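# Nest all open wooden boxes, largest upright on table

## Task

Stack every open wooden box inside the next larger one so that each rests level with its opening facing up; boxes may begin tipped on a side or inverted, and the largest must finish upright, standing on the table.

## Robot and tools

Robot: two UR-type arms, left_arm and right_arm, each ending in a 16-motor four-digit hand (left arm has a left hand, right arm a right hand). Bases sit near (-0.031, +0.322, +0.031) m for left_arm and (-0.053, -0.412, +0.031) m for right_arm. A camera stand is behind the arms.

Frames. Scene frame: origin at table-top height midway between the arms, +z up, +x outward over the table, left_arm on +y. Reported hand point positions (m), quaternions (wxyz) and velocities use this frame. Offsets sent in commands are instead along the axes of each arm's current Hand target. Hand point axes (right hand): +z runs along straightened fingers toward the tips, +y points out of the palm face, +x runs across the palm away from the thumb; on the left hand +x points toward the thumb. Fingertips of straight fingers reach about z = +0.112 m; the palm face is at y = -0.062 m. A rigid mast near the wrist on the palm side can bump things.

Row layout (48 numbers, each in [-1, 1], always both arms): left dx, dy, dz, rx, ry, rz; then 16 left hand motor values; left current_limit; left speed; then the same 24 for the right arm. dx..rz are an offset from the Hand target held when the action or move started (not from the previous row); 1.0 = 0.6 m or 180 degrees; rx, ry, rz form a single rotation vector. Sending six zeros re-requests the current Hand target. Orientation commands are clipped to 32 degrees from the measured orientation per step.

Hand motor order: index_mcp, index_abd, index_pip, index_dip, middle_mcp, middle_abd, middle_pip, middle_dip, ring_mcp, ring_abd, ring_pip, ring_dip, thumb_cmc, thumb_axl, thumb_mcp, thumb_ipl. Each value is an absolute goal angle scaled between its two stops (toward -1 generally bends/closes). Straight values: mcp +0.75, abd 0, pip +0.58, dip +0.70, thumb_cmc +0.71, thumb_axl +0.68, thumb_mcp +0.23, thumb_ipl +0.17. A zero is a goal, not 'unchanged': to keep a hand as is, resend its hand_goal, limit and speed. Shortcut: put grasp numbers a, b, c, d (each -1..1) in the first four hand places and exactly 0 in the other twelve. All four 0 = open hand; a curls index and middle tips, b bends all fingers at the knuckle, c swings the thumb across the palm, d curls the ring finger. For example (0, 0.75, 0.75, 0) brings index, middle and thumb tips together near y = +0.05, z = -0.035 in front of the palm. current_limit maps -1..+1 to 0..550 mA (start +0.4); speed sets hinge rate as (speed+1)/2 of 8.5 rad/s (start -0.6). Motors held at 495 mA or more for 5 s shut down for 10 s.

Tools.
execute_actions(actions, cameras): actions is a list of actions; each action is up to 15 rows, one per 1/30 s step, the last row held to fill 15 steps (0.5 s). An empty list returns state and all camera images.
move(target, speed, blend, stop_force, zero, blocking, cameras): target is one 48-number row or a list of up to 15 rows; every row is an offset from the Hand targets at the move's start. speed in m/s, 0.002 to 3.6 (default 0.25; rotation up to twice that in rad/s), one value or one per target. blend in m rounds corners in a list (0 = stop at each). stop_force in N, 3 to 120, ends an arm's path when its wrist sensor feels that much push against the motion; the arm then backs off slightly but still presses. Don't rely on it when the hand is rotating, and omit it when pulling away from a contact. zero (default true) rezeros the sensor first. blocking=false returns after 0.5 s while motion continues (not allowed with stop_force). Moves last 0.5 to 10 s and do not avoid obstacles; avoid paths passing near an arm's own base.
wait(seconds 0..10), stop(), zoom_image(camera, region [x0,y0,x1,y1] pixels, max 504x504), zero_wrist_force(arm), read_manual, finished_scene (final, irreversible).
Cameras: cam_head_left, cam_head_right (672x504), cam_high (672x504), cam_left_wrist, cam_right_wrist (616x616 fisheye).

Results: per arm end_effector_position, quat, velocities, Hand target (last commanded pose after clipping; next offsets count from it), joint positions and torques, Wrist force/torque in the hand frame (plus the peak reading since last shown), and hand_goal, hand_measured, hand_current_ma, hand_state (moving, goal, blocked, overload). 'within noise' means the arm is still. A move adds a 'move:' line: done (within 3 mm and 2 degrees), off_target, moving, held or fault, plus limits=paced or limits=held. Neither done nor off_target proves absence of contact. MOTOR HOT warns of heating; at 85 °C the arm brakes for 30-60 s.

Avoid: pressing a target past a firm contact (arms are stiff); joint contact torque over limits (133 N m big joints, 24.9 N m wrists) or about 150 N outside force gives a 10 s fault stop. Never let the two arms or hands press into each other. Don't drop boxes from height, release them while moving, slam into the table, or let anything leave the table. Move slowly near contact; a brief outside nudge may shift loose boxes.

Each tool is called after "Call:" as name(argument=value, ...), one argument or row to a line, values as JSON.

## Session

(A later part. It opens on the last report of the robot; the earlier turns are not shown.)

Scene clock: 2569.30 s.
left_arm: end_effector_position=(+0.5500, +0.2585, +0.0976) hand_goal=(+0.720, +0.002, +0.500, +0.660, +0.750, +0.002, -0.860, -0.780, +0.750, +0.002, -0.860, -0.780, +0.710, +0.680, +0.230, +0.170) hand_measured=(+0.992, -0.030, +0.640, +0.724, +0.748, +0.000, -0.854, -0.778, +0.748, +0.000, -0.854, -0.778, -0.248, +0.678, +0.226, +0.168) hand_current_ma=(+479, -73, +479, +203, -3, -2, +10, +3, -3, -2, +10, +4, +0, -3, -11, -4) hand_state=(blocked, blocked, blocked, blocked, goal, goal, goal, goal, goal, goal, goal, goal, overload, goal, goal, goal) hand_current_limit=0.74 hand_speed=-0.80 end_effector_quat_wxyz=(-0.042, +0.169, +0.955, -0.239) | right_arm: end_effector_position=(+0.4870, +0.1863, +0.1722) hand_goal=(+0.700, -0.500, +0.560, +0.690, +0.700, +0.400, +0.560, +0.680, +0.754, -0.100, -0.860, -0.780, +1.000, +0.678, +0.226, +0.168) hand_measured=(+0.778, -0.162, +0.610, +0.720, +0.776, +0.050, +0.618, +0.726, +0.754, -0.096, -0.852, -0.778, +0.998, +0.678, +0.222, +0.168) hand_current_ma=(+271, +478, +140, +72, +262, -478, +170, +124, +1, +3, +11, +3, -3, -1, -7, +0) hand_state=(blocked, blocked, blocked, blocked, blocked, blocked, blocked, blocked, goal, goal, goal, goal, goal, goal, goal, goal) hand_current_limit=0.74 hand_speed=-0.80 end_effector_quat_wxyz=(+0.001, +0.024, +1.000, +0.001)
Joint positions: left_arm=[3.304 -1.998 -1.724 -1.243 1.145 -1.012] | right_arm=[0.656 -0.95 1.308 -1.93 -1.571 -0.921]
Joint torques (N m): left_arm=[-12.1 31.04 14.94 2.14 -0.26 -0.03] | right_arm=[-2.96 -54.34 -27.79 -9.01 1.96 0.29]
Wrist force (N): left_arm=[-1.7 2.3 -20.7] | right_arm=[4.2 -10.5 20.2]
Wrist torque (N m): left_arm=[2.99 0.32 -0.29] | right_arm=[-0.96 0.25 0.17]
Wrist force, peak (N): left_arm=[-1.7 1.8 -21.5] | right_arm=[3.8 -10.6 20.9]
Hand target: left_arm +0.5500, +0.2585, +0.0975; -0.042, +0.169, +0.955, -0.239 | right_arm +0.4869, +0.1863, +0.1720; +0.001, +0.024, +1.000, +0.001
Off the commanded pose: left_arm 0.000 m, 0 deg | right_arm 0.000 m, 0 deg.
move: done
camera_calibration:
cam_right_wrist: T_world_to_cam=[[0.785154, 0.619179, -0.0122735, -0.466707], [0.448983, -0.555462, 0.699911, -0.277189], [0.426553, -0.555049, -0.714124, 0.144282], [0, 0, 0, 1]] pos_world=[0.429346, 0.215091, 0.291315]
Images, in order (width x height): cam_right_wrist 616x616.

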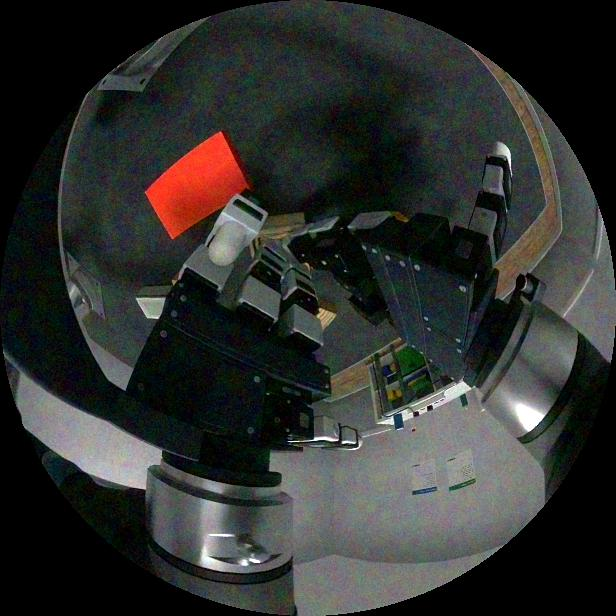

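Call:
move(
  target=[0,0,0,0,0,0,0.88,0.001,0.58,0.70,0.75,0.001,-0.86,-0.78,0.75,0.001,-0.86,-0.78,0.71,0.68,0.23,0.17,0.2,-0.8,0,0,0.025,0,0,0,0.754,-0.2,0.576,0.7,0.754,0.1,0.576,0.69,0.754,-0.1,-0.86,-0.78,1.0,0.678,0.226,0.168,0.4,-0.8],
  speed=0.03,
)

Call:
move(
  target=[0.0099,0.15,-0.11,0,0,0,0.75,0.001,0.58,0.70,0.75,0.001,-0.86,-0.78,0.75,0.001,-0.86,-0.78,0.71,0.68,0.23,0.17,0.4,-0.6,0,0,0,0,0,0,0.754,-0.2,0.576,0.7,0.754,0.1,0.576,0.69,0.754,-0.1,-0.86,-0.78,1.0,0.678,0.226,0.168,0.3,-0.8],
  speed=0.12,
  cameras=["cam_right_wrist", "cam_high"],
)

Call:
zoom_image(
  camera="cam_right_wrist",
  region=[232, 186, 332, 286],
)

Call:
zoom_image(
  camera="cam_high",
  region=[370, 270, 470, 370],
)

Scene clock: 2579.97 s.
left_arm: end_effector_position=(+0.5499, +0.2585, +0.0974) hand_goal=(+0.880, +0.002, +0.580, +0.700, +0.750, +0.002, -0.860, -0.780, +0.750, +0.002, -0.860, -0.780, +0.710, +0.680, +0.230, +0.170) hand_measured=(+0.926, -0.008, +0.612, +0.714, +0.748, +0.000, -0.854, -0.778, +0.748, +0.000, -0.854, -0.778, -0.248, +0.678, +0.226, +0.168) hand_current_ma=(+150, -16, +84, +28, -3, -2, +10, +3, -3, -2, +10, +4, +0, -3, -11, -4) hand_state=(blocked, goal, blocked, goal, goal, goal, goal, goal, goal, goal, goal, goal, overload, goal, goal, goal) hand_current_limit=0.20 hand_speed=-0.80 end_effector_quat_wxyz=(-0.042, +0.169, +0.955, -0.239) | right_arm: end_effector_position=(+0.4869, +0.1863, +0.1568) hand_goal=(+0.754, -0.200, +0.576, +0.700, +0.754, +0.100, +0.576, +0.690, +0.754, -0.100, -0.860, -0.780, +1.000, +0.678, +0.226, +0.168) hand_measured=(+0.750, -0.160, +0.574, +0.698, +0.748, +0.040, +0.576, +0.696, +0.754, -0.096, -0.852, -0.778, +0.998, +0.678, +0.222, +0.168) hand_current_ma=(-6, +89, -3, -3, -8, -146, +1, +8, +1, +3, +11, +3, -3, -1, -7, +0) hand_state=(goal, blocked, goal, goal, goal, blocked, goal, goal, goal, goal, goal, goal, goal, goal, goal, goal) hand_current_limit=0.40 hand_speed=-0.80 end_effector_quat_wxyz=(+0.000, +0.024, +1.000, +0.001) end_effector_velocity=(-0.001, +0.000, +0.000) end_effector_angular_velocity=(-0.002, +0.002, +0.001)
Joint positions: left_arm=[3.304 -1.998 -1.724 -1.244 1.145 -1.012] | right_arm=[0.656 -0.937 1.327 -1.963 -1.571 -0.921]
Joint velocities: left_arm=[within noise] | right_arm=[0.001 -0.001 -0.001 0.005 0 0]
Joint torques (N m): left_arm=[-11 48.5 26.73 1.85 1.03 1.1] | right_arm=[-8.38 -53.44 -28.85 0.16 0.99 -0.4]
Wrist force (N): left_arm=[-0.4 2.5 0.4] | right_arm=[-0.1 -0.9 -0.8]
Wrist torque (N m): left_arm=[0.37 -0.02 -0.14] | right_arm=[-0.06 -0.09 -0.04]
Wrist force, peak (N): left_arm=[-1.7 2.3 -21.0] | right_arm=[3.8 -10.4 20.6]
Hand target: left_arm +0.5500, +0.2585, +0.0975; -0.042, +0.169, +0.955, -0.239 | right_arm +0.4870, +0.1863, +0.1570; +0.001, +0.024, +1.000, +0.001
Off the commanded pose: left_arm 0.000 m, 0 deg | right_arm 0.000 m, 0 deg.
move: done

Scene clock: 2581.30 s.
left_arm: end_effector_position=(+0.5823, +0.3644, +0.1132) hand_goal=(+0.750, +0.002, +0.580, +0.700, +0.750, +0.002, -0.860, -0.780, +0.750, +0.002, -0.860, -0.780, +0.710, +0.680, +0.230, +0.170) hand_measured=(+0.746, +0.004, +0.580, +0.702, +0.748, +0.000, -0.854, -0.778, +0.748, +0.000, -0.854, -0.778, -0.248, +0.678, +0.226, +0.168) hand_current_ma=(-6, +4, +1, +3, -3, -2, +10, +3, -3, -2, +10, +4, +0, -3, -11, -4) hand_state=(goal, goal, goal, goal, goal, goal, goal, goal, goal, goal, goal, goal, overload, goal, goal, goal) hand_current_limit=0.40 hand_speed=-0.60 end_effector_quat_wxyz=(-0.042, +0.169, +0.955, -0.239) | right_arm: end_effector_position=(+0.4870, +0.1863, +0.1570) hand_goal=(+0.754, -0.200, +0.576, +0.700, +0.754, +0.100, +0.576, +0.690, +0.754, -0.100, -0.860, -0.780, +1.000, +0.678, +0.226, +0.168) hand_measured=(+0.740, -0.156, +0.566, +0.692, +0.740, +0.044, +0.568, +0.688, +0.754, -0.096, -0.852, -0.778, +0.998, +0.678, +0.222, +0.168) hand_current_ma=(-26, +97, -18, -15, -28, -137, -11, -1, +1, +3, +11, +3, -3, -1, -7, +0) hand_state=(goal, blocked, goal, goal, goal, blocked, goal, goal, goal, goal, goal, goal, goal, goal, goal, goal) hand_current_limit=0.30 hand_speed=-0.80 end_effector_quat_wxyz=(+0.001, +0.024, +1.000, +0.001)
Joint positions: left_arm=[3.459 -2.047 -1.583 -1.399 1.189 -0.85] | right_arm=[0.656 -0.937 1.327 -1.962 -1.571 -0.921]
Joint torques (N m): left_arm=[-7.02 52.27 16.95 3.33 -2.63 -1.1] | right_arm=[-7.87 -51.86 -24.73 -3.86 0.66 0.34]
Wrist force (N): left_arm=[-0.8 4.2 0.9] | right_arm=[-0.1 -0.3 0.5]
Wrist torque (N m): left_arm=[0.16 0.05 -0.03] | right_arm=[-0.12 -0.06 -0.05]
Wrist force, peak (N): left_arm=[-0.1 5.4 0.2] | right_arm=[-2.3 5.9 2.1]
Hand target: left_arm +0.5823, +0.3643, +0.1133; -0.042, +0.169, +0.955, -0.239 | right_arm +0.4870, +0.1863, +0.1570; +0.001, +0.024, +1.000, +0.001
Off the commanded pose: left_arm 0.000 m, 0 deg | right_arm 0.000 m, 0 deg.
move: done
camera_calibration:
cam_right_wrist: T_world_to_cam=[[0.785178, 0.619146, -0.0124287, -0.466854], [0.44904, -0.555406, 0.699919, -0.266589], [0.426449, -0.555142, -0.714114, 0.133489], [0, 0, 0, 1]] pos_world=[0.429346, 0.215091, 0.276115]
Images, in order (width x height): cam_high 672x504, cam_right_wrist 616x616.

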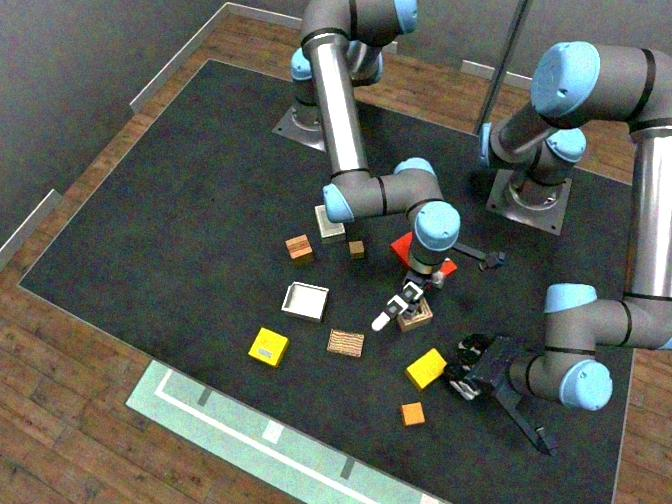

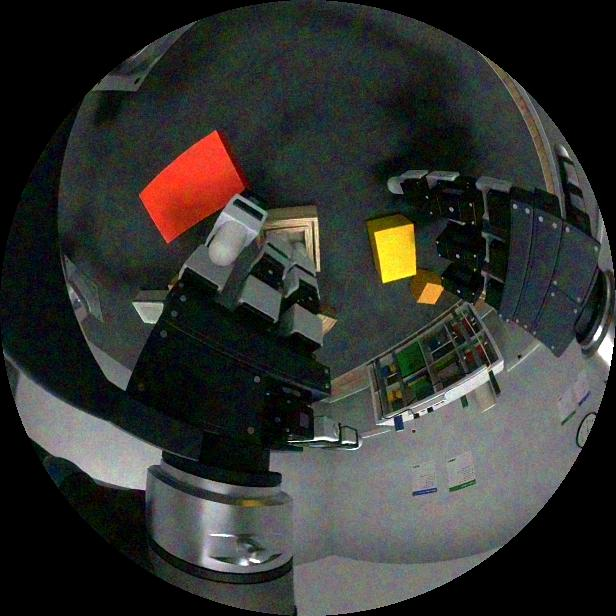

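Scaled by 5.040 from the camera's 616x616 image, which has a finer 880x880 frame.

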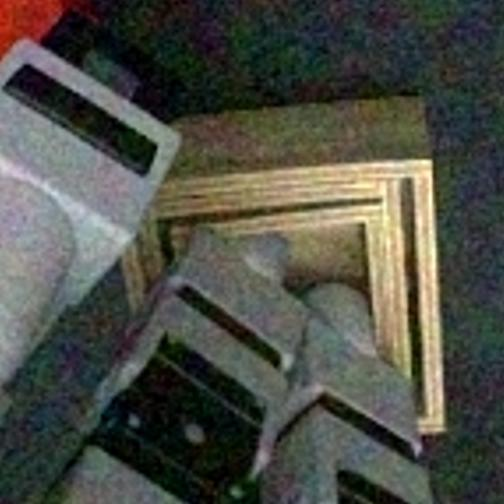

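Scaled by 5.040.

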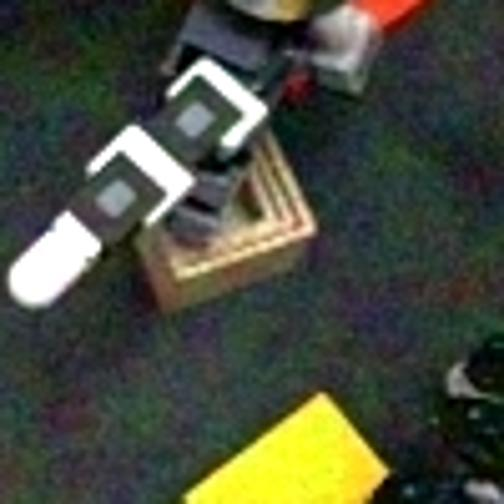

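Call:
move(
  target=[
    [0,0,0,0,0,0,0.75,0.001,0.58,0.70,0.75,0.001,-0.86,-0.78,0.75,0.001,-0.86,-0.78,0.71,0.68,0.23,0.17,0.4,-0.6,0,0,0,0,0,0,0.754,-0.5,0.576,0.696,0.754,0.4,0.576,0.69,0.754,-0.1,-0.86,-0.78,1.0,0.678,0.226,0.168,0.6,-0.8],
    [0,0,0,0,0,0,0.75,0.001,0.58,0.70,0.75,0.001,-0.86,-0.78,0.75,0.001,-0.86,-0.78,0.71,0.68,0.23,0.17,0.4,-0.6,0,0,-0.0217,0,0,0,0.754,-0.5,0.576,0.696,0.754,0.4,0.576,0.69,0.754,-0.1,-0.86,-0.78,1.0,0.678,0.226,0.168,0.6,-0.8],
  ],
  speed=0.03,
  cameras=["cam_right_wrist"],
)

Call:
zoom_image(
  camera="cam_right_wrist",
  region=[232, 186, 332, 286],
)

Scene clock: 2587.13 s.
left_arm: end_effector_position=(+0.5823, +0.3643, +0.1133) hand_goal=(+0.750, +0.002, +0.580, +0.700, +0.750, +0.002, -0.860, -0.780, +0.750, +0.002, -0.860, -0.780, +0.710, +0.680, +0.230, +0.170) hand_measured=(+0.746, +0.004, +0.580, +0.702, +0.748, +0.000, -0.854, -0.778, +0.748, +0.000, -0.854, -0.778, -0.248, +0.678, +0.226, +0.168) hand_current_ma=(-6, +4, +1, +3, -3, -2, +10, +3, -3, -2, +10, +4, +0, -3, -11, -4) hand_state=(goal, goal, goal, goal, goal, goal, goal, goal, goal, goal, goal, goal, overload, goal, goal, goal) hand_current_limit=0.40 hand_speed=-0.60 end_effector_quat_wxyz=(-0.042, +0.169, +0.955, -0.239) | right_arm: end_effector_position=(+0.4870, +0.1863, +0.1703) hand_goal=(+0.754, -0.500, +0.576, +0.696, +0.754, +0.400, +0.576, +0.690, +0.754, -0.100, -0.860, -0.780, +1.000, +0.678, +0.226, +0.168) hand_measured=(+0.744, -0.160, +0.566, +0.692, +0.742, +0.046, +0.570, +0.688, +0.754, -0.096, -0.852, -0.778, +0.998, +0.678, +0.222, +0.168) hand_current_ma=(-20, +440, -15, -7, -22, -440, -9, -1, +1, +3, +11, +3, -3, -1, -7, +0) hand_state=(goal, blocked, goal, goal, goal, blocked, goal, goal, goal, goal, goal, goal, goal, goal, goal, goal) hand_current_limit=0.60 hand_speed=-0.80 end_effector_quat_wxyz=(+0.001, +0.024, +1.000, +0.001) end_effector_velocity=(+0.001, +0.000, -0.001) end_effector_angular_velocity=(+0.002, -0.003, +0.000)
Joint positions: left_arm=[3.459 -2.047 -1.583 -1.399 1.189 -0.85] | right_arm=[0.656 -0.949 1.31 -1.934 -1.571 -0.921]
Joint velocities: left_arm=[within noise] | right_arm=[0 0.001 0.002 -0.006 0 0]
Joint torques (N m): left_arm=[-12.99 52.82 27.92 -0.11 -2.23 1.14] | right_arm=[-9.1 -39.42 -13.23 -4.78 -0.04 0.49]
Wrist force (N): left_arm=[-0.5 4.4 0.6] | right_arm=[0.1 -0.4 0.2]
Wrist torque (N m): left_arm=[0.21 0.01 -0.01] | right_arm=[-0.08 -0.08 -0.04]
Wrist force, peak (N): left_arm=[-0.5 4.7 0.8] | right_arm=[0.0 -0.6 0.7]
Hand target: left_arm +0.5823, +0.3643, +0.1133; -0.042, +0.169, +0.955, -0.239 | right_arm +0.4869, +0.1863, +0.1700; +0.001, +0.024, +1.000, +0.001
Off the commanded pose: left_arm 0.000 m, 0 deg | right_arm 0.000 m, 0 deg.
move: done
camera_calibration:
cam_right_wrist: T_world_to_cam=[[0.785181, 0.619144, -0.0123182, -0.466722], [0.448959, -0.555431, 0.699952, -0.275867], [0.426529, -0.555119, -0.714084, 0.142939], [0, 0, 0, 1]] pos_world=[0.429346, 0.215091, 0.289415]
Images, in order (width x height): cam_right_wrist 616x616.

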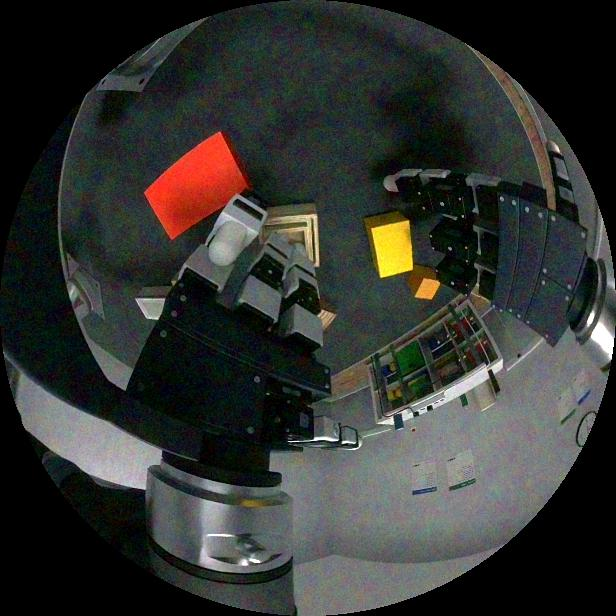

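Scaled by 5.040 from the camera's 616x616 image, which has a finer 880x880 frame.

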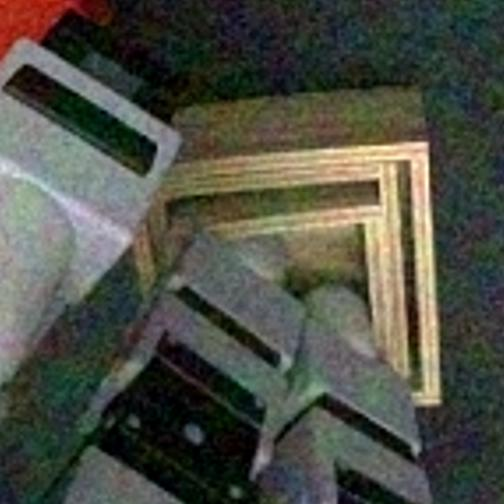

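Call:
move(
  target=[-0.0055,-0.1722,0.0638,0,0,0,0.914,0.001,0.58,0.70,0.75,0.001,-0.86,-0.78,0.75,0.001,-0.86,-0.78,0.71,0.68,0.23,0.17,0.6,-0.6,0,0,0.0217,0,0,0,0.754,-0.2,0.576,0.696,0.754,0.1,0.576,0.69,0.754,-0.1,-0.86,-0.78,1.0,0.678,0.226,0.168,0.3,-0.8],
  speed=0.08,
  cameras=["cam_right_wrist"],
)

Call:
zoom_image(
  camera="cam_right_wrist",
  region=[252, 186, 352, 286],
)

Scene clock: 2610.47 s.
left_arm: end_effector_position=(+0.5480, +0.2605, +0.1283) hand_goal=(+0.914, +0.002, +0.580, +0.700, +0.750, +0.002, -0.860, -0.780, +0.750, +0.002, -0.860, -0.780, +0.710, +0.680, +0.230, +0.170) hand_measured=(+0.900, +0.004, +0.580, +0.702, +0.748, +0.000, -0.854, -0.778, +0.748, +0.000, -0.854, -0.778, -0.248, +0.678, +0.226, +0.168) hand_current_ma=(-35, +3, +1, +3, -3, -2, +10, +3, -3, -2, +10, +4, +0, -3, -11, -4) hand_state=(goal, goal, goal, goal, goal, goal, goal, goal, goal, goal, goal, goal, overload, goal, goal, goal) hand_current_limit=0.60 hand_speed=-0.60 end_effector_quat_wxyz=(-0.042, +0.169, +0.955, -0.239) | right_arm: end_effector_position=(+0.4870, +0.1863, +0.1569) hand_goal=(+0.754, -0.200, +0.576, +0.696, +0.754, +0.100, +0.576, +0.690, +0.754, -0.100, -0.860, -0.780, +1.000, +0.678, +0.226, +0.168) hand_measured=(+0.744, -0.156, +0.568, +0.692, +0.744, +0.044, +0.570, +0.688, +0.754, -0.096, -0.852, -0.778, +0.998, +0.678, +0.222, +0.168) hand_current_ma=(-17, +98, -14, -7, -19, -138, -8, -1, +1, +3, +11, +3, -3, -1, -7, +0) hand_state=(goal, blocked, goal, goal, goal, blocked, goal, goal, goal, goal, goal, goal, goal, goal, goal, goal) hand_current_limit=0.30 hand_speed=-0.80 end_effector_quat_wxyz=(+0.001, +0.024, +1.000, +0.001)
Joint positions: left_arm=[3.308 -1.955 -1.695 -1.316 1.146 -1.008] | right_arm=[0.656 -0.937 1.327 -1.963 -1.571 -0.921]
Joint torques (N m): left_arm=[12.54 32.82 28.73 -0.24 1.49 1.35] | right_arm=[-6.76 -47.88 -23.32 -0.84 -1.15 -0.19]
Wrist force (N): left_arm=[-0.7 4.6 0.7] | right_arm=[0.2 -0.5 -0.2]
Wrist torque (N m): left_arm=[0.22 0.03 -0.09] | right_arm=[-0.04 -0.06 -0.04]
Wrist force, peak (N): left_arm=[-0.7 5.4 0.3] | right_arm=[0.2 -0.9 -0.6]
Hand target: left_arm +0.5480, +0.2607, +0.1283; -0.042, +0.169, +0.955, -0.239 | right_arm +0.4870, +0.1863, +0.1570; +0.001, +0.024, +1.000, +0.001
Off the commanded pose: left_arm 0.000 m, 0 deg | right_arm 0.000 m, 0 deg.
move: done
camera_calibration:
cam_right_wrist: T_world_to_cam=[[0.785178, 0.619146, -0.0124287, -0.466855], [0.44904, -0.555406, 0.699919, -0.266519], [0.426449, -0.555142, -0.714114, 0.133418], [0, 0, 0, 1]] pos_world=[0.429346, 0.215091, 0.276015]
Images, in order (width x height): cam_right_wrist 616x616.

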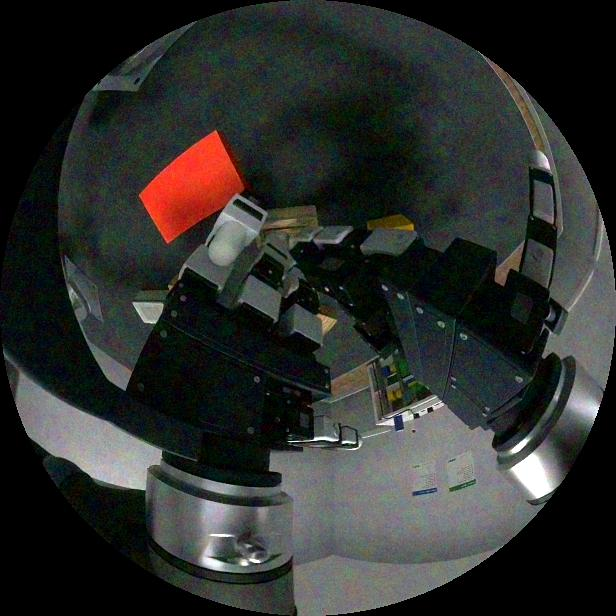

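Scaled by 5.040 from the camera's 616x616 image, which has a finer 880x880 frame.

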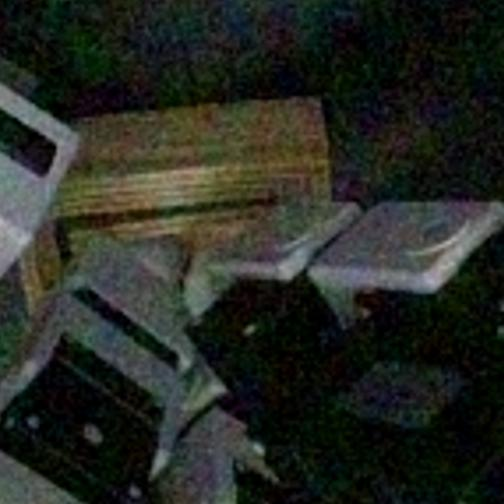

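Call:
move(
  target=[0,0.0258,0.0486,0,0,0,0.914,0.001,0.58,0.70,0.75,0.001,-0.86,-0.78,0.75,0.001,-0.86,-0.78,0.71,0.68,0.23,0.17,0.6,-0.6,0,0,0,0,0,0,0.754,-0.2,0.576,0.696,0.754,0.1,0.576,0.69,0.754,-0.1,-0.86,-0.78,1.0,0.678,0.226,0.168,0.3,-0.8],
  speed=0.03,
  stop_force=6,
)

Call:
move(
  target=[
    [0,0,0,0,0,0,0.75,0.001,0.5,0.66,0.75,0.001,-0.86,-0.78,0.75,0.001,-0.86,-0.78,0.71,0.68,0.23,0.17,0.6,-0.8,0,0,0,0,0,0,0.72,-0.5,0.57,0.69,0.72,0.4,0.57,0.68,0.754,-0.1,-0.86,-0.78,1.0,0.678,0.226,0.168,0.74,-0.8],
    [0,0,0,0,0,0,0.75,0.001,0.5,0.66,0.75,0.001,-0.86,-0.78,0.75,0.001,-0.86,-0.78,0.71,0.68,0.23,0.17,0.6,-0.8,0,0,-0.02,0,0,0,0.72,-0.5,0.57,0.69,0.72,0.4,0.57,0.68,0.754,-0.1,-0.86,-0.78,1.0,0.678,0.226,0.168,0.74,-0.8],
  ],
  speed=0.02,
  cameras=["cam_right_wrist"],
)

Call:
zoom_image(
  camera="cam_right_wrist",
  region=[252, 186, 352, 286],
)

Scene clock: 2621.80 s.
left_arm: end_effector_position=(+0.5479, +0.2606, +0.0952) hand_goal=(+0.914, +0.002, +0.580, +0.700, +0.750, +0.002, -0.860, -0.780, +0.750, +0.002, -0.860, -0.780, +0.710, +0.680, +0.230, +0.170) hand_measured=(+0.952, -0.026, +0.604, +0.712, +0.748, +0.000, -0.854, -0.778, +0.748, +0.000, -0.854, -0.778, -0.248, +0.678, +0.226, +0.168) hand_current_ma=(+112, -61, +62, +23, -3, -2, +10, +3, -3, -2, +10, +4, +0, -3, -11, -4) hand_state=(blocked, blocked, blocked, goal, goal, goal, goal, goal, goal, goal, goal, goal, overload, goal, goal, goal) hand_current_limit=0.60 hand_speed=-0.60 end_effector_quat_wxyz=(-0.042, +0.169, +0.955, -0.239) | right_arm: end_effector_position=(+0.4870, +0.1863, +0.1570) hand_goal=(+0.754, -0.200, +0.576, +0.696, +0.754, +0.100, +0.576, +0.690, +0.754, -0.100, -0.860, -0.780, +1.000, +0.678, +0.226, +0.168) hand_measured=(+0.756, -0.156, +0.574, +0.692, +0.756, +0.042, +0.580, +0.696, +0.754, -0.096, -0.852, -0.778, +0.998, +0.678, +0.222, +0.168) hand_current_ma=(+1, +97, -1, -7, +2, -142, +4, +8, +1, +3, +11, +3, -3, -1, -7, +0) hand_state=(goal, blocked, goal, goal, goal, blocked, goal, goal, goal, goal, goal, goal, goal, goal, goal, goal) hand_current_limit=0.30 hand_speed=-0.80 end_effector_quat_wxyz=(+0.001, +0.024, +1.000, +0.001)
Joint positions: left_arm=[3.308 -1.996 -1.733 -1.238 1.146 -1.008] | right_arm=[0.656 -0.937 1.327 -1.962 -1.571 -0.921]
Joint torques (N m): left_arm=[-14.49 48.39 25.07 -0.27 -2.11 -1.79] | right_arm=[1.42 -54.09 -29.84 -4.18 -1.8 0.62]
Wrist force (N): left_arm=[-2.0 3.2 -3.0] | right_arm=[2.4 -1.3 2.5]
Wrist torque (N m): left_arm=[0.66 -0.05 -0.25] | right_arm=[-0.24 0.16 0.08]
Wrist force, peak (N): left_arm=[-2.2 4.4 -4.9] | right_arm=[2.5 -1.4 4.7]
Hand target: left_arm +0.5479, +0.2606, +0.0952; -0.042, +0.169, +0.955, -0.239 | right_arm +0.4870, +0.1863, +0.1570; +0.001, +0.024, +1.000, +0.001
Off the commanded pose: left_arm 0.000 m, 0 deg | right_arm 0.000 m, 0 deg.
move: done

Scene clock: 2623.17 s.
left_arm: end_effector_position=(+0.5479, +0.2606, +0.0953) hand_goal=(+0.750, +0.002, +0.500, +0.660, +0.750, +0.002, -0.860, -0.780, +0.750, +0.002, -0.860, -0.780, +0.710, +0.680, +0.230, +0.170) hand_measured=(+0.952, -0.024, +0.592, +0.700, +0.748, +0.000, -0.854, -0.778, +0.748, +0.000, -0.854, -0.778, -0.248, +0.678, +0.226, +0.168) hand_current_ma=(+440, -56, +328, +114, -3, -2, +10, +3, -3, -2, +10, +4, +0, -3, -11, -4) hand_state=(blocked, blocked, blocked, blocked, goal, goal, goal, goal, goal, goal, goal, goal, overload, goal, goal, goal) hand_current_limit=0.60 hand_speed=-0.80 end_effector_quat_wxyz=(-0.042, +0.169, +0.955, -0.239) | right_arm: end_effector_position=(+0.4870, +0.1863, +0.1693) hand_goal=(+0.720, -0.500, +0.570, +0.690, +0.720, +0.400, +0.570, +0.680, +0.754, -0.100, -0.860, -0.780, +1.000, +0.678, +0.226, +0.168) hand_measured=(+0.748, -0.164, +0.578, +0.694, +0.748, +0.042, +0.584, +0.696, +0.754, -0.096, -0.852, -0.778, +0.998, +0.678, +0.222, +0.168) hand_current_ma=(+69, +478, +13, +5, +73, -478, +24, +31, +1, +3, +11, +3, -3, -1, -7, +0) hand_state=(blocked, blocked, goal, goal, blocked, blocked, goal, goal, goal, goal, goal, goal, goal, goal, goal, goal) hand_current_limit=0.74 hand_speed=-0.80 end_effector_quat_wxyz=(+0.001, +0.024, +1.000, +0.001)
Joint positions: left_arm=[3.308 -1.996 -1.733 -1.238 1.146 -1.008] | right_arm=[0.656 -0.948 1.312 -1.936 -1.571 -0.921]
Joint torques (N m): left_arm=[-12.68 39.2 21.61 1.63 -0.69 -1.7] | right_arm=[1.59 -40.73 -15.76 -4.76 -0.67 0.64]
Wrist force (N): left_arm=[-1.2 1.6 -4.0] | right_arm=[1.2 -2.2 1.4]
Wrist torque (N m): left_arm=[1.01 0.06 -0.20] | right_arm=[-0.01 0.04 0.01]
Wrist force, peak (N): left_arm=[-1.2 2.0 -7.4] | right_arm=[1.7 -2.3 6.5]
Hand target: left_arm +0.5479, +0.2606, +0.0952; -0.042, +0.169, +0.955, -0.239 | right_arm +0.4869, +0.1863, +0.1690; +0.001, +0.024, +1.000, +0.001
Off the commanded pose: left_arm 0.000 m, 0 deg | right_arm 0.000 m, 0 deg.
move: done
camera_calibration:
cam_right_wrist: T_world_to_cam=[[0.785181, 0.619144, -0.0123182, -0.466735], [0.448959, -0.555431, 0.699952, -0.275097], [0.426529, -0.555119, -0.714084, 0.142154], [0, 0, 0, 1]] pos_world=[0.429346, 0.215091, 0.288315]
Images, in order (width x height): cam_right_wrist 616x616.

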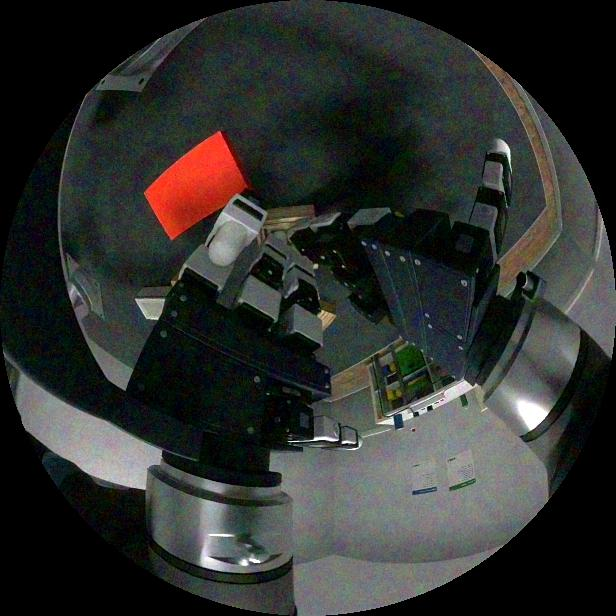

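Scaled by 5.040 from the camera's 616x616 image, which has a finer 880x880 frame.

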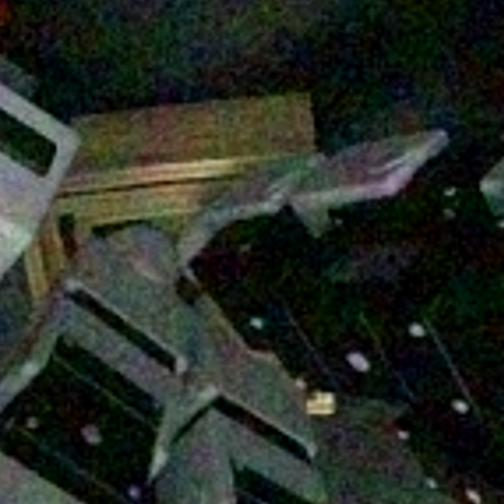

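Call:
move(
  target=[0,0,0,0,0,0,0.88,0.001,0.58,0.69,0.75,0.001,-0.86,-0.78,0.75,0.001,-0.86,-0.78,0.71,0.68,0.23,0.17,0.3,-0.8,0,0,-0.03,0,0,0,0.754,-0.2,0.576,0.69,0.754,0.1,0.576,0.68,0.754,-0.1,-0.86,-0.78,1.0,0.678,0.226,0.168,0.3,-0.8],
  speed=0.05,
)

Call:
move(
  target=[0,0,0,0,0,0,0.88,0.001,0.58,0.69,0.75,0.001,-0.86,-0.78,0.75,0.001,-0.86,-0.78,0.71,0.68,0.23,0.17,0.3,-0.8,0,0,-0.1,0,0,0,0.754,-0.2,0.576,0.69,0.754,0.1,0.576,0.68,0.754,-0.1,-0.86,-0.78,1.0,0.678,0.226,0.168,0.3,-0.8],
  speed=0.08,
  cameras=["cam_right_wrist", "cam_high", "cam_head_right"],
)

Call:
zoom_image(
  camera="cam_right_wrist",
  region=[232, 166, 352, 286],
)

Call:
zoom_image(
  camera="cam_high",
  region=[370, 270, 470, 370],
)

Scene clock: 2629.87 s.
left_arm: end_effector_position=(+0.5479, +0.2606, +0.0952) hand_goal=(+0.880, +0.002, +0.580, +0.690, +0.750, +0.002, -0.860, -0.780, +0.750, +0.002, -0.860, -0.780, +0.710, +0.680, +0.230, +0.170) hand_measured=(+0.940, -0.010, +0.600, +0.704, +0.748, +0.000, -0.854, -0.778, +0.748, +0.000, -0.854, -0.778, -0.248, +0.678, +0.226, +0.168) hand_current_ma=(+203, -21, +50, +28, -3, -2, +10, +3, -3, -2, +10, +4, +0, -3, -11, -4) hand_state=(blocked, goal, blocked, goal, goal, goal, goal, goal, goal, goal, goal, goal, overload, goal, goal, goal) hand_current_limit=0.30 hand_speed=-0.80 end_effector_quat_wxyz=(-0.042, +0.169, +0.955, -0.239) | right_arm: end_effector_position=(+0.4869, +0.1863, +0.1873) hand_goal=(+0.754, -0.200, +0.576, +0.690, +0.754, +0.100, +0.576, +0.680, +0.754, -0.100, -0.860, -0.780, +1.000, +0.678, +0.226, +0.168) hand_measured=(+0.752, -0.158, +0.576, +0.692, +0.754, +0.040, +0.582, +0.684, +0.754, -0.096, -0.852, -0.778, +0.998, +0.678, +0.222, +0.168) hand_current_ma=(-1, +95, +1, +2, +0, -150, +8, +7, +1, +3, +11, +3, -3, -1, -7, +0) hand_state=(goal, blocked, goal, goal, goal, blocked, goal, goal, goal, goal, goal, goal, goal, goal, goal, goal) hand_current_limit=0.30 hand_speed=-0.80 end_effector_quat_wxyz=(+0.001, +0.024, +1.000, +0.001) end_effector_velocity=(+0.001, +0.000, -0.002) end_effector_angular_velocity=(+0.002, -0.003, +0.000)
Joint positions: left_arm=[3.308 -1.996 -1.733 -1.238 1.146 -1.008] | right_arm=[0.656 -0.963 1.288 -1.898 -1.57 -0.921]
Joint velocities: left_arm=[within noise] | right_arm=[0 0.002 0.004 -0.009 0 0]
Joint torques (N m): left_arm=[-10.56 34.05 13.67 3.76 1.75 -1.54] | right_arm=[0.46 -39.44 -11.62 -4.37 1.8 -0.55]
Wrist force (N): left_arm=[-1.0 2.5 -0.7] | right_arm=[0.3 -0.7 0.1]
Wrist torque (N m): left_arm=[0.52 0.00 -0.15] | right_arm=[-0.04 -0.04 -0.03]
Wrist force, peak (N): left_arm=[-1.2 0.8 -4.7] | right_arm=[1.1 -2.9 0.1]
Hand target: left_arm +0.5479, +0.2606, +0.0952; -0.042, +0.169, +0.955, -0.239 | right_arm +0.4869, +0.1863, +0.1870; +0.001, +0.024, +1.000, +0.001
Off the commanded pose: left_arm 0.000 m, 0 deg | right_arm 0.000 m, 0 deg.
move: done

Scene clock: 2630.37 s.
left_arm: end_effector_position=(+0.5479, +0.2606, +0.0952) hand_goal=(+0.880, +0.002, +0.580, +0.690, +0.750, +0.002, -0.860, -0.780, +0.750, +0.002, -0.860, -0.780, +0.710, +0.680, +0.230, +0.170) hand_measured=(+0.940, -0.010, +0.600, +0.704, +0.748, +0.000, -0.854, -0.778, +0.748, +0.000, -0.854, -0.778, -0.248, +0.678, +0.226, +0.168) hand_current_ma=(+203, -21, +50, +28, -3, -2, +10, +3, -3, -2, +10, +4, +0, -3, -11, -4) hand_state=(blocked, goal, blocked, goal, goal, goal, goal, goal, goal, goal, goal, goal, overload, goal, goal, goal) hand_current_limit=0.30 hand_speed=-0.80 end_effector_quat_wxyz=(-0.042, +0.169, +0.955, -0.239) | right_arm: end_effector_position=(+0.4869, +0.1863, +0.1912) hand_goal=(+0.754, -0.200, +0.576, +0.690, +0.754, +0.100, +0.576, +0.680, +0.754, -0.100, -0.860, -0.780, +1.000, +0.678, +0.226, +0.168) hand_measured=(+0.752, -0.158, +0.576, +0.692, +0.754, +0.040, +0.580, +0.684, +0.754, -0.096, -0.854, -0.778, +0.998, +0.678, +0.222, +0.168) hand_current_ma=(-1, +95, +1, +2, +1, -150, +7, +6, +1, +3, +10, +3, -3, -1, -7, +0) hand_state=(goal, blocked, goal, goal, goal, blocked, goal, goal, goal, goal, goal, goal, goal, goal, goal, goal) hand_current_limit=0.30 hand_speed=-0.80 end_effector_quat_wxyz=(+0.001, +0.024, +1.000, +0.001)
Joint positions: left_arm=[3.308 -1.996 -1.733 -1.238 1.146 -1.008] | right_arm=[0.656 -0.966 1.282 -1.889 -1.57 -0.921]
Joint torques (N m): left_arm=[-9.71 36.21 10.27 3.76 1.71 -1.46] | right_arm=[0.72 -37.74 -14.33 -4.21 2.02 -0.42]
Wrist force (N): left_arm=[-1.0 2.3 -1.1] | right_arm=[0.4 -0.8 -0.2]
Wrist torque (N m): left_arm=[0.53 0.00 -0.14] | right_arm=[-0.02 -0.03 -0.03]
Wrist force, peak (N): left_arm=[-1.2 2.5 -1.0] | right_arm=[-0.1 -0.5 -4.0]
Hand target: left_arm +0.5479, +0.2606, +0.0952; -0.042, +0.169, +0.955, -0.239 | right_arm +0.4869, +0.1862, +0.1911; +0.001, +0.024, +1.000, +0.001 (not the last commanded pose)
Off the commanded pose: left_arm 0.000 m, 0 deg | right_arm 0.056 m, 0 deg.
move: held (right_arm; a check stopped the path); limits=held
pose unreachable (right arm): on one or more control steps of this call, first in action 0 (counted from 0), this arm could not follow its commanded pose, so it was not sent that pose on those steps. It may still have moved: this result reports where it is.
cause: moving toward the commanded pose would bring a part of the arm too close to another arm (a part of this arm just beyond joint 6 (wrist 3) and a part of the left arm just beyond its joint 4 (wrist 1), along the way the arms are being sent, or toward where that arm still pushes).
camera_calibration:
cam_right_wrist: T_world_to_cam=[[0.785181, 0.619144, -0.0123182, -0.466386], [0.448959, -0.555431, 0.699952, -0.290451], [0.426529, -0.555119, -0.714084, 0.157906], [0, 0, 0, 1]] pos_world=[0.429246, 0.215091, 0.310315]
Images, in order (width x height): cam_head_right 672x504, cam_high 672x504, cam_right_wrist 616x616.

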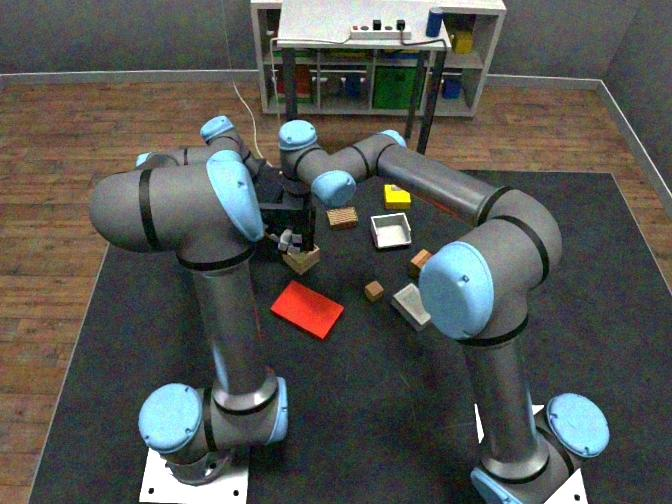

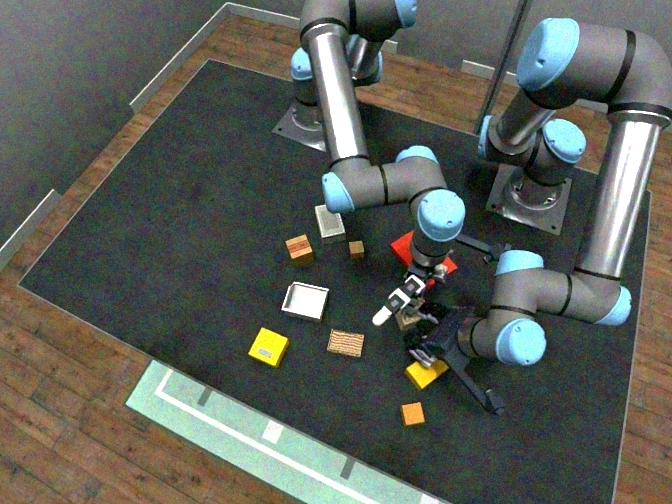

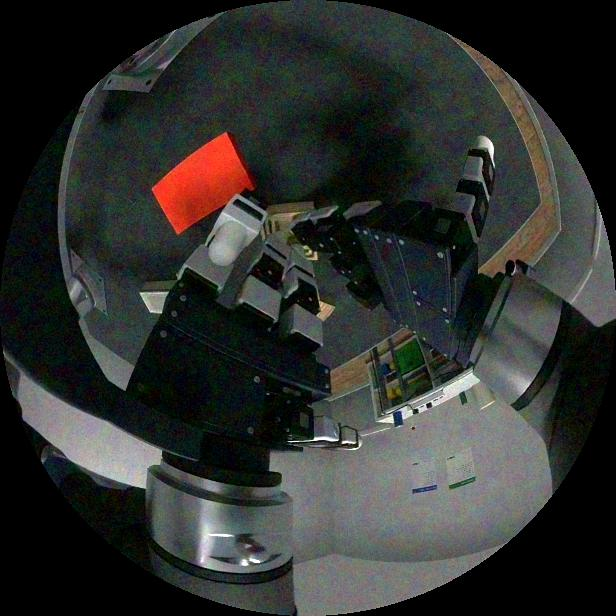

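Scaled by 4.200 from the camera's 616x616 image, which has a finer 880x880 frame.

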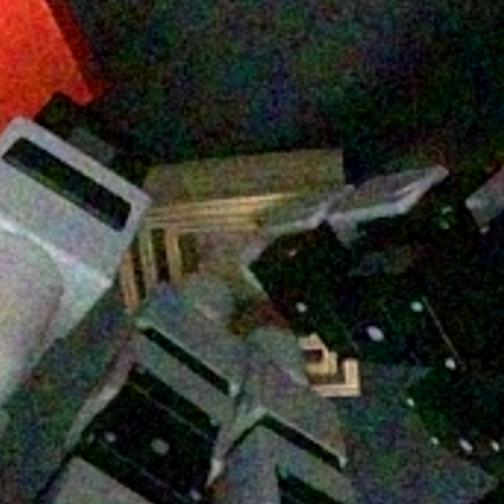

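Scaled by 5.040.

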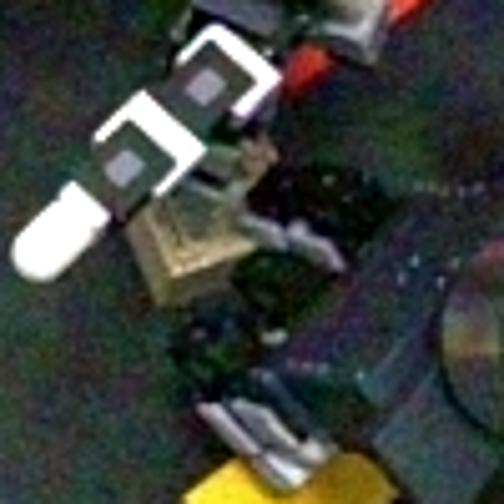

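Call:
move(
  target=[
    [0,-0.0196,-0.0368,0,0,0,0.88,0.001,0.58,0.69,0.75,0.001,-0.86,-0.78,0.75,0.001,-0.86,-0.78,0.71,0.68,0.23,0.17,0.3,-0.8,0,0,0,0,0,0,0.754,-0.2,0.576,0.69,0.754,0.1,0.576,0.68,0.754,-0.1,-0.86,-0.78,1.0,0.678,0.226,0.168,0.3,-0.8],
    [0.0513,0.1010,-0.1103,0,0,0,0.88,0.001,0.58,0.69,0.75,0.001,-0.86,-0.78,0.75,0.001,-0.86,-0.78,0.71,0.68,0.23,0.17,0.3,-0.8,0,0,0,0,0,0,0.754,-0.2,0.576,0.69,0.754,0.1,0.576,0.68,0.754,-0.1,-0.86,-0.78,1.0,0.678,0.226,0.168,0.3,-0.8],
  ],
  speed=0.06,
  cameras=["cam_right_wrist", "cam_high"],
)

Call:
zoom_image(
  camera="cam_right_wrist",
  region=[232, 166, 352, 286],
)

Call:
zoom_image(
  camera="cam_high",
  region=[370, 270, 470, 370],
)

Scene clock: 2642.03 s.
left_arm: end_effector_position=(+0.5481, +0.3508, +0.1251) hand_goal=(+0.880, +0.002, +0.580, +0.690, +0.750, +0.002, -0.860, -0.780, +0.750, +0.002, -0.860, -0.780, +0.710, +0.680, +0.230, +0.170) hand_measured=(+0.876, +0.000, +0.580, +0.692, +0.748, +0.000, -0.854, -0.778, +0.748, +0.000, -0.854, -0.778, -0.248, +0.678, +0.226, +0.168) hand_current_ma=(-8, -4, +1, +3, -3, -2, +10, +3, -3, -2, +10, +4, +0, -3, -11, -4) hand_state=(goal, goal, goal, goal, goal, goal, goal, goal, goal, goal, goal, goal, overload, goal, goal, goal) hand_current_limit=0.30 hand_speed=-0.80 end_effector_quat_wxyz=(-0.042, +0.169, +0.955, -0.239) | right_arm: end_effector_position=(+0.4869, +0.1862, +0.1911) hand_goal=(+0.754, -0.200, +0.576, +0.690, +0.754, +0.100, +0.576, +0.680, +0.754, -0.100, -0.860, -0.780, +1.000, +0.678, +0.226, +0.168) hand_measured=(+0.752, -0.158, +0.576, +0.692, +0.754, +0.040, +0.580, +0.684, +0.754, -0.096, -0.854, -0.778, +0.998, +0.678, +0.222, +0.168) hand_current_ma=(-1, +95, +1, +2, +1, -150, +7, +6, +1, +3, +10, +3, -3, -1, -7, +0) hand_state=(goal, blocked, goal, goal, goal, blocked, goal, goal, goal, goal, goal, goal, goal, goal, goal, goal) hand_current_limit=0.30 hand_speed=-0.80 end_effector_quat_wxyz=(+0.001, +0.024, +1.000, +0.001)
Joint positions: left_arm=[3.455 -1.958 -1.683 -1.385 1.188 -0.855] | right_arm=[0.656 -0.966 1.282 -1.889 -1.57 -0.921]
Joint torques (N m): left_arm=[-12.71 32.64 9.92 3.87 -2.09 -1.58] | right_arm=[0.71 -38.04 -15.2 -4.41 1.97 -0.45]
Wrist force (N): left_arm=[-0.5 4.6 1.0] | right_arm=[0.4 -0.5 -0.3]
Wrist torque (N m): left_arm=[0.18 0.02 -0.07] | right_arm=[0.02 -0.04 -0.02]
Wrist force, peak (N): left_arm=[-0.2 5.1 0.1] | right_arm=[0.4 -1.2 0.0]
Hand target: left_arm +0.5481, +0.3506, +0.1250; -0.042, +0.169, +0.955, -0.239 | right_arm +0.4869, +0.1862, +0.1911; +0.001, +0.024, +1.000, +0.001
Off the commanded pose: left_arm 0.000 m, 0 deg | right_arm 0.000 m, 0 deg.
move: done
camera_calibration:
cam_right_wrist: T_world_to_cam=[[0.785178, 0.619146, -0.0124287, -0.466352], [0.44904, -0.555406, 0.699919, -0.290411], [0.426449, -0.555142, -0.714114, 0.157883], [0, 0, 0, 1]] pos_world=[0.429246, 0.215091, 0.310215]
Images, in order (width x height): cam_high 672x504, cam_right_wrist 616x616.

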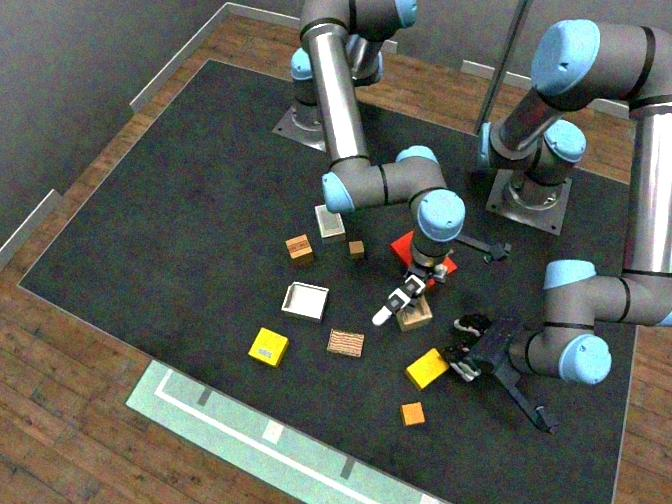

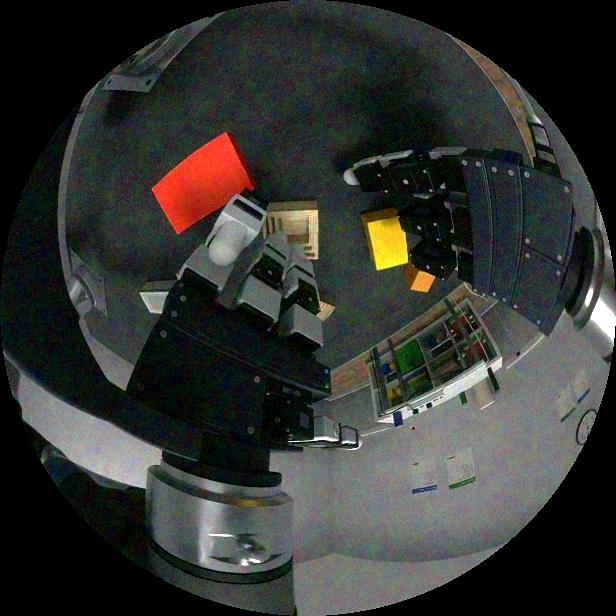

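Scaled by 4.200 from the camera's 616x616 image, which has a finer 880x880 frame.

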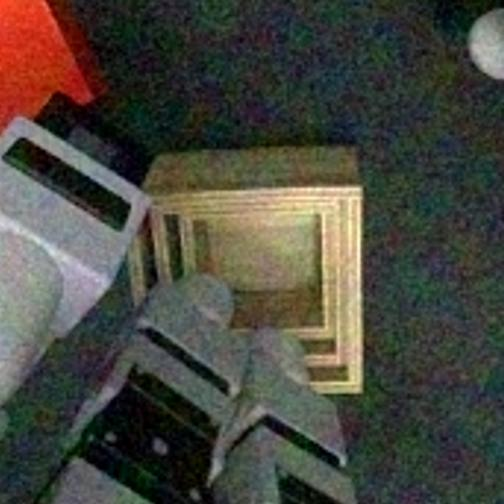

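Scaled by 5.040.

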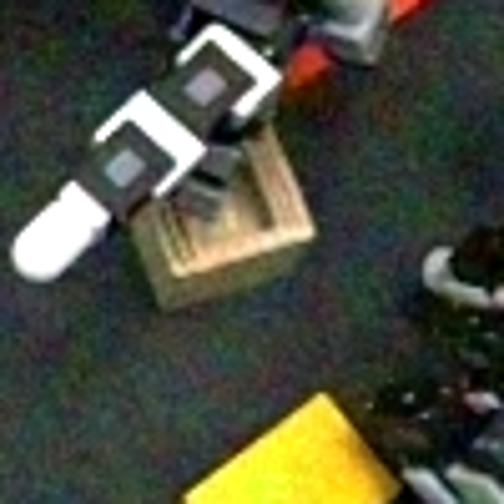

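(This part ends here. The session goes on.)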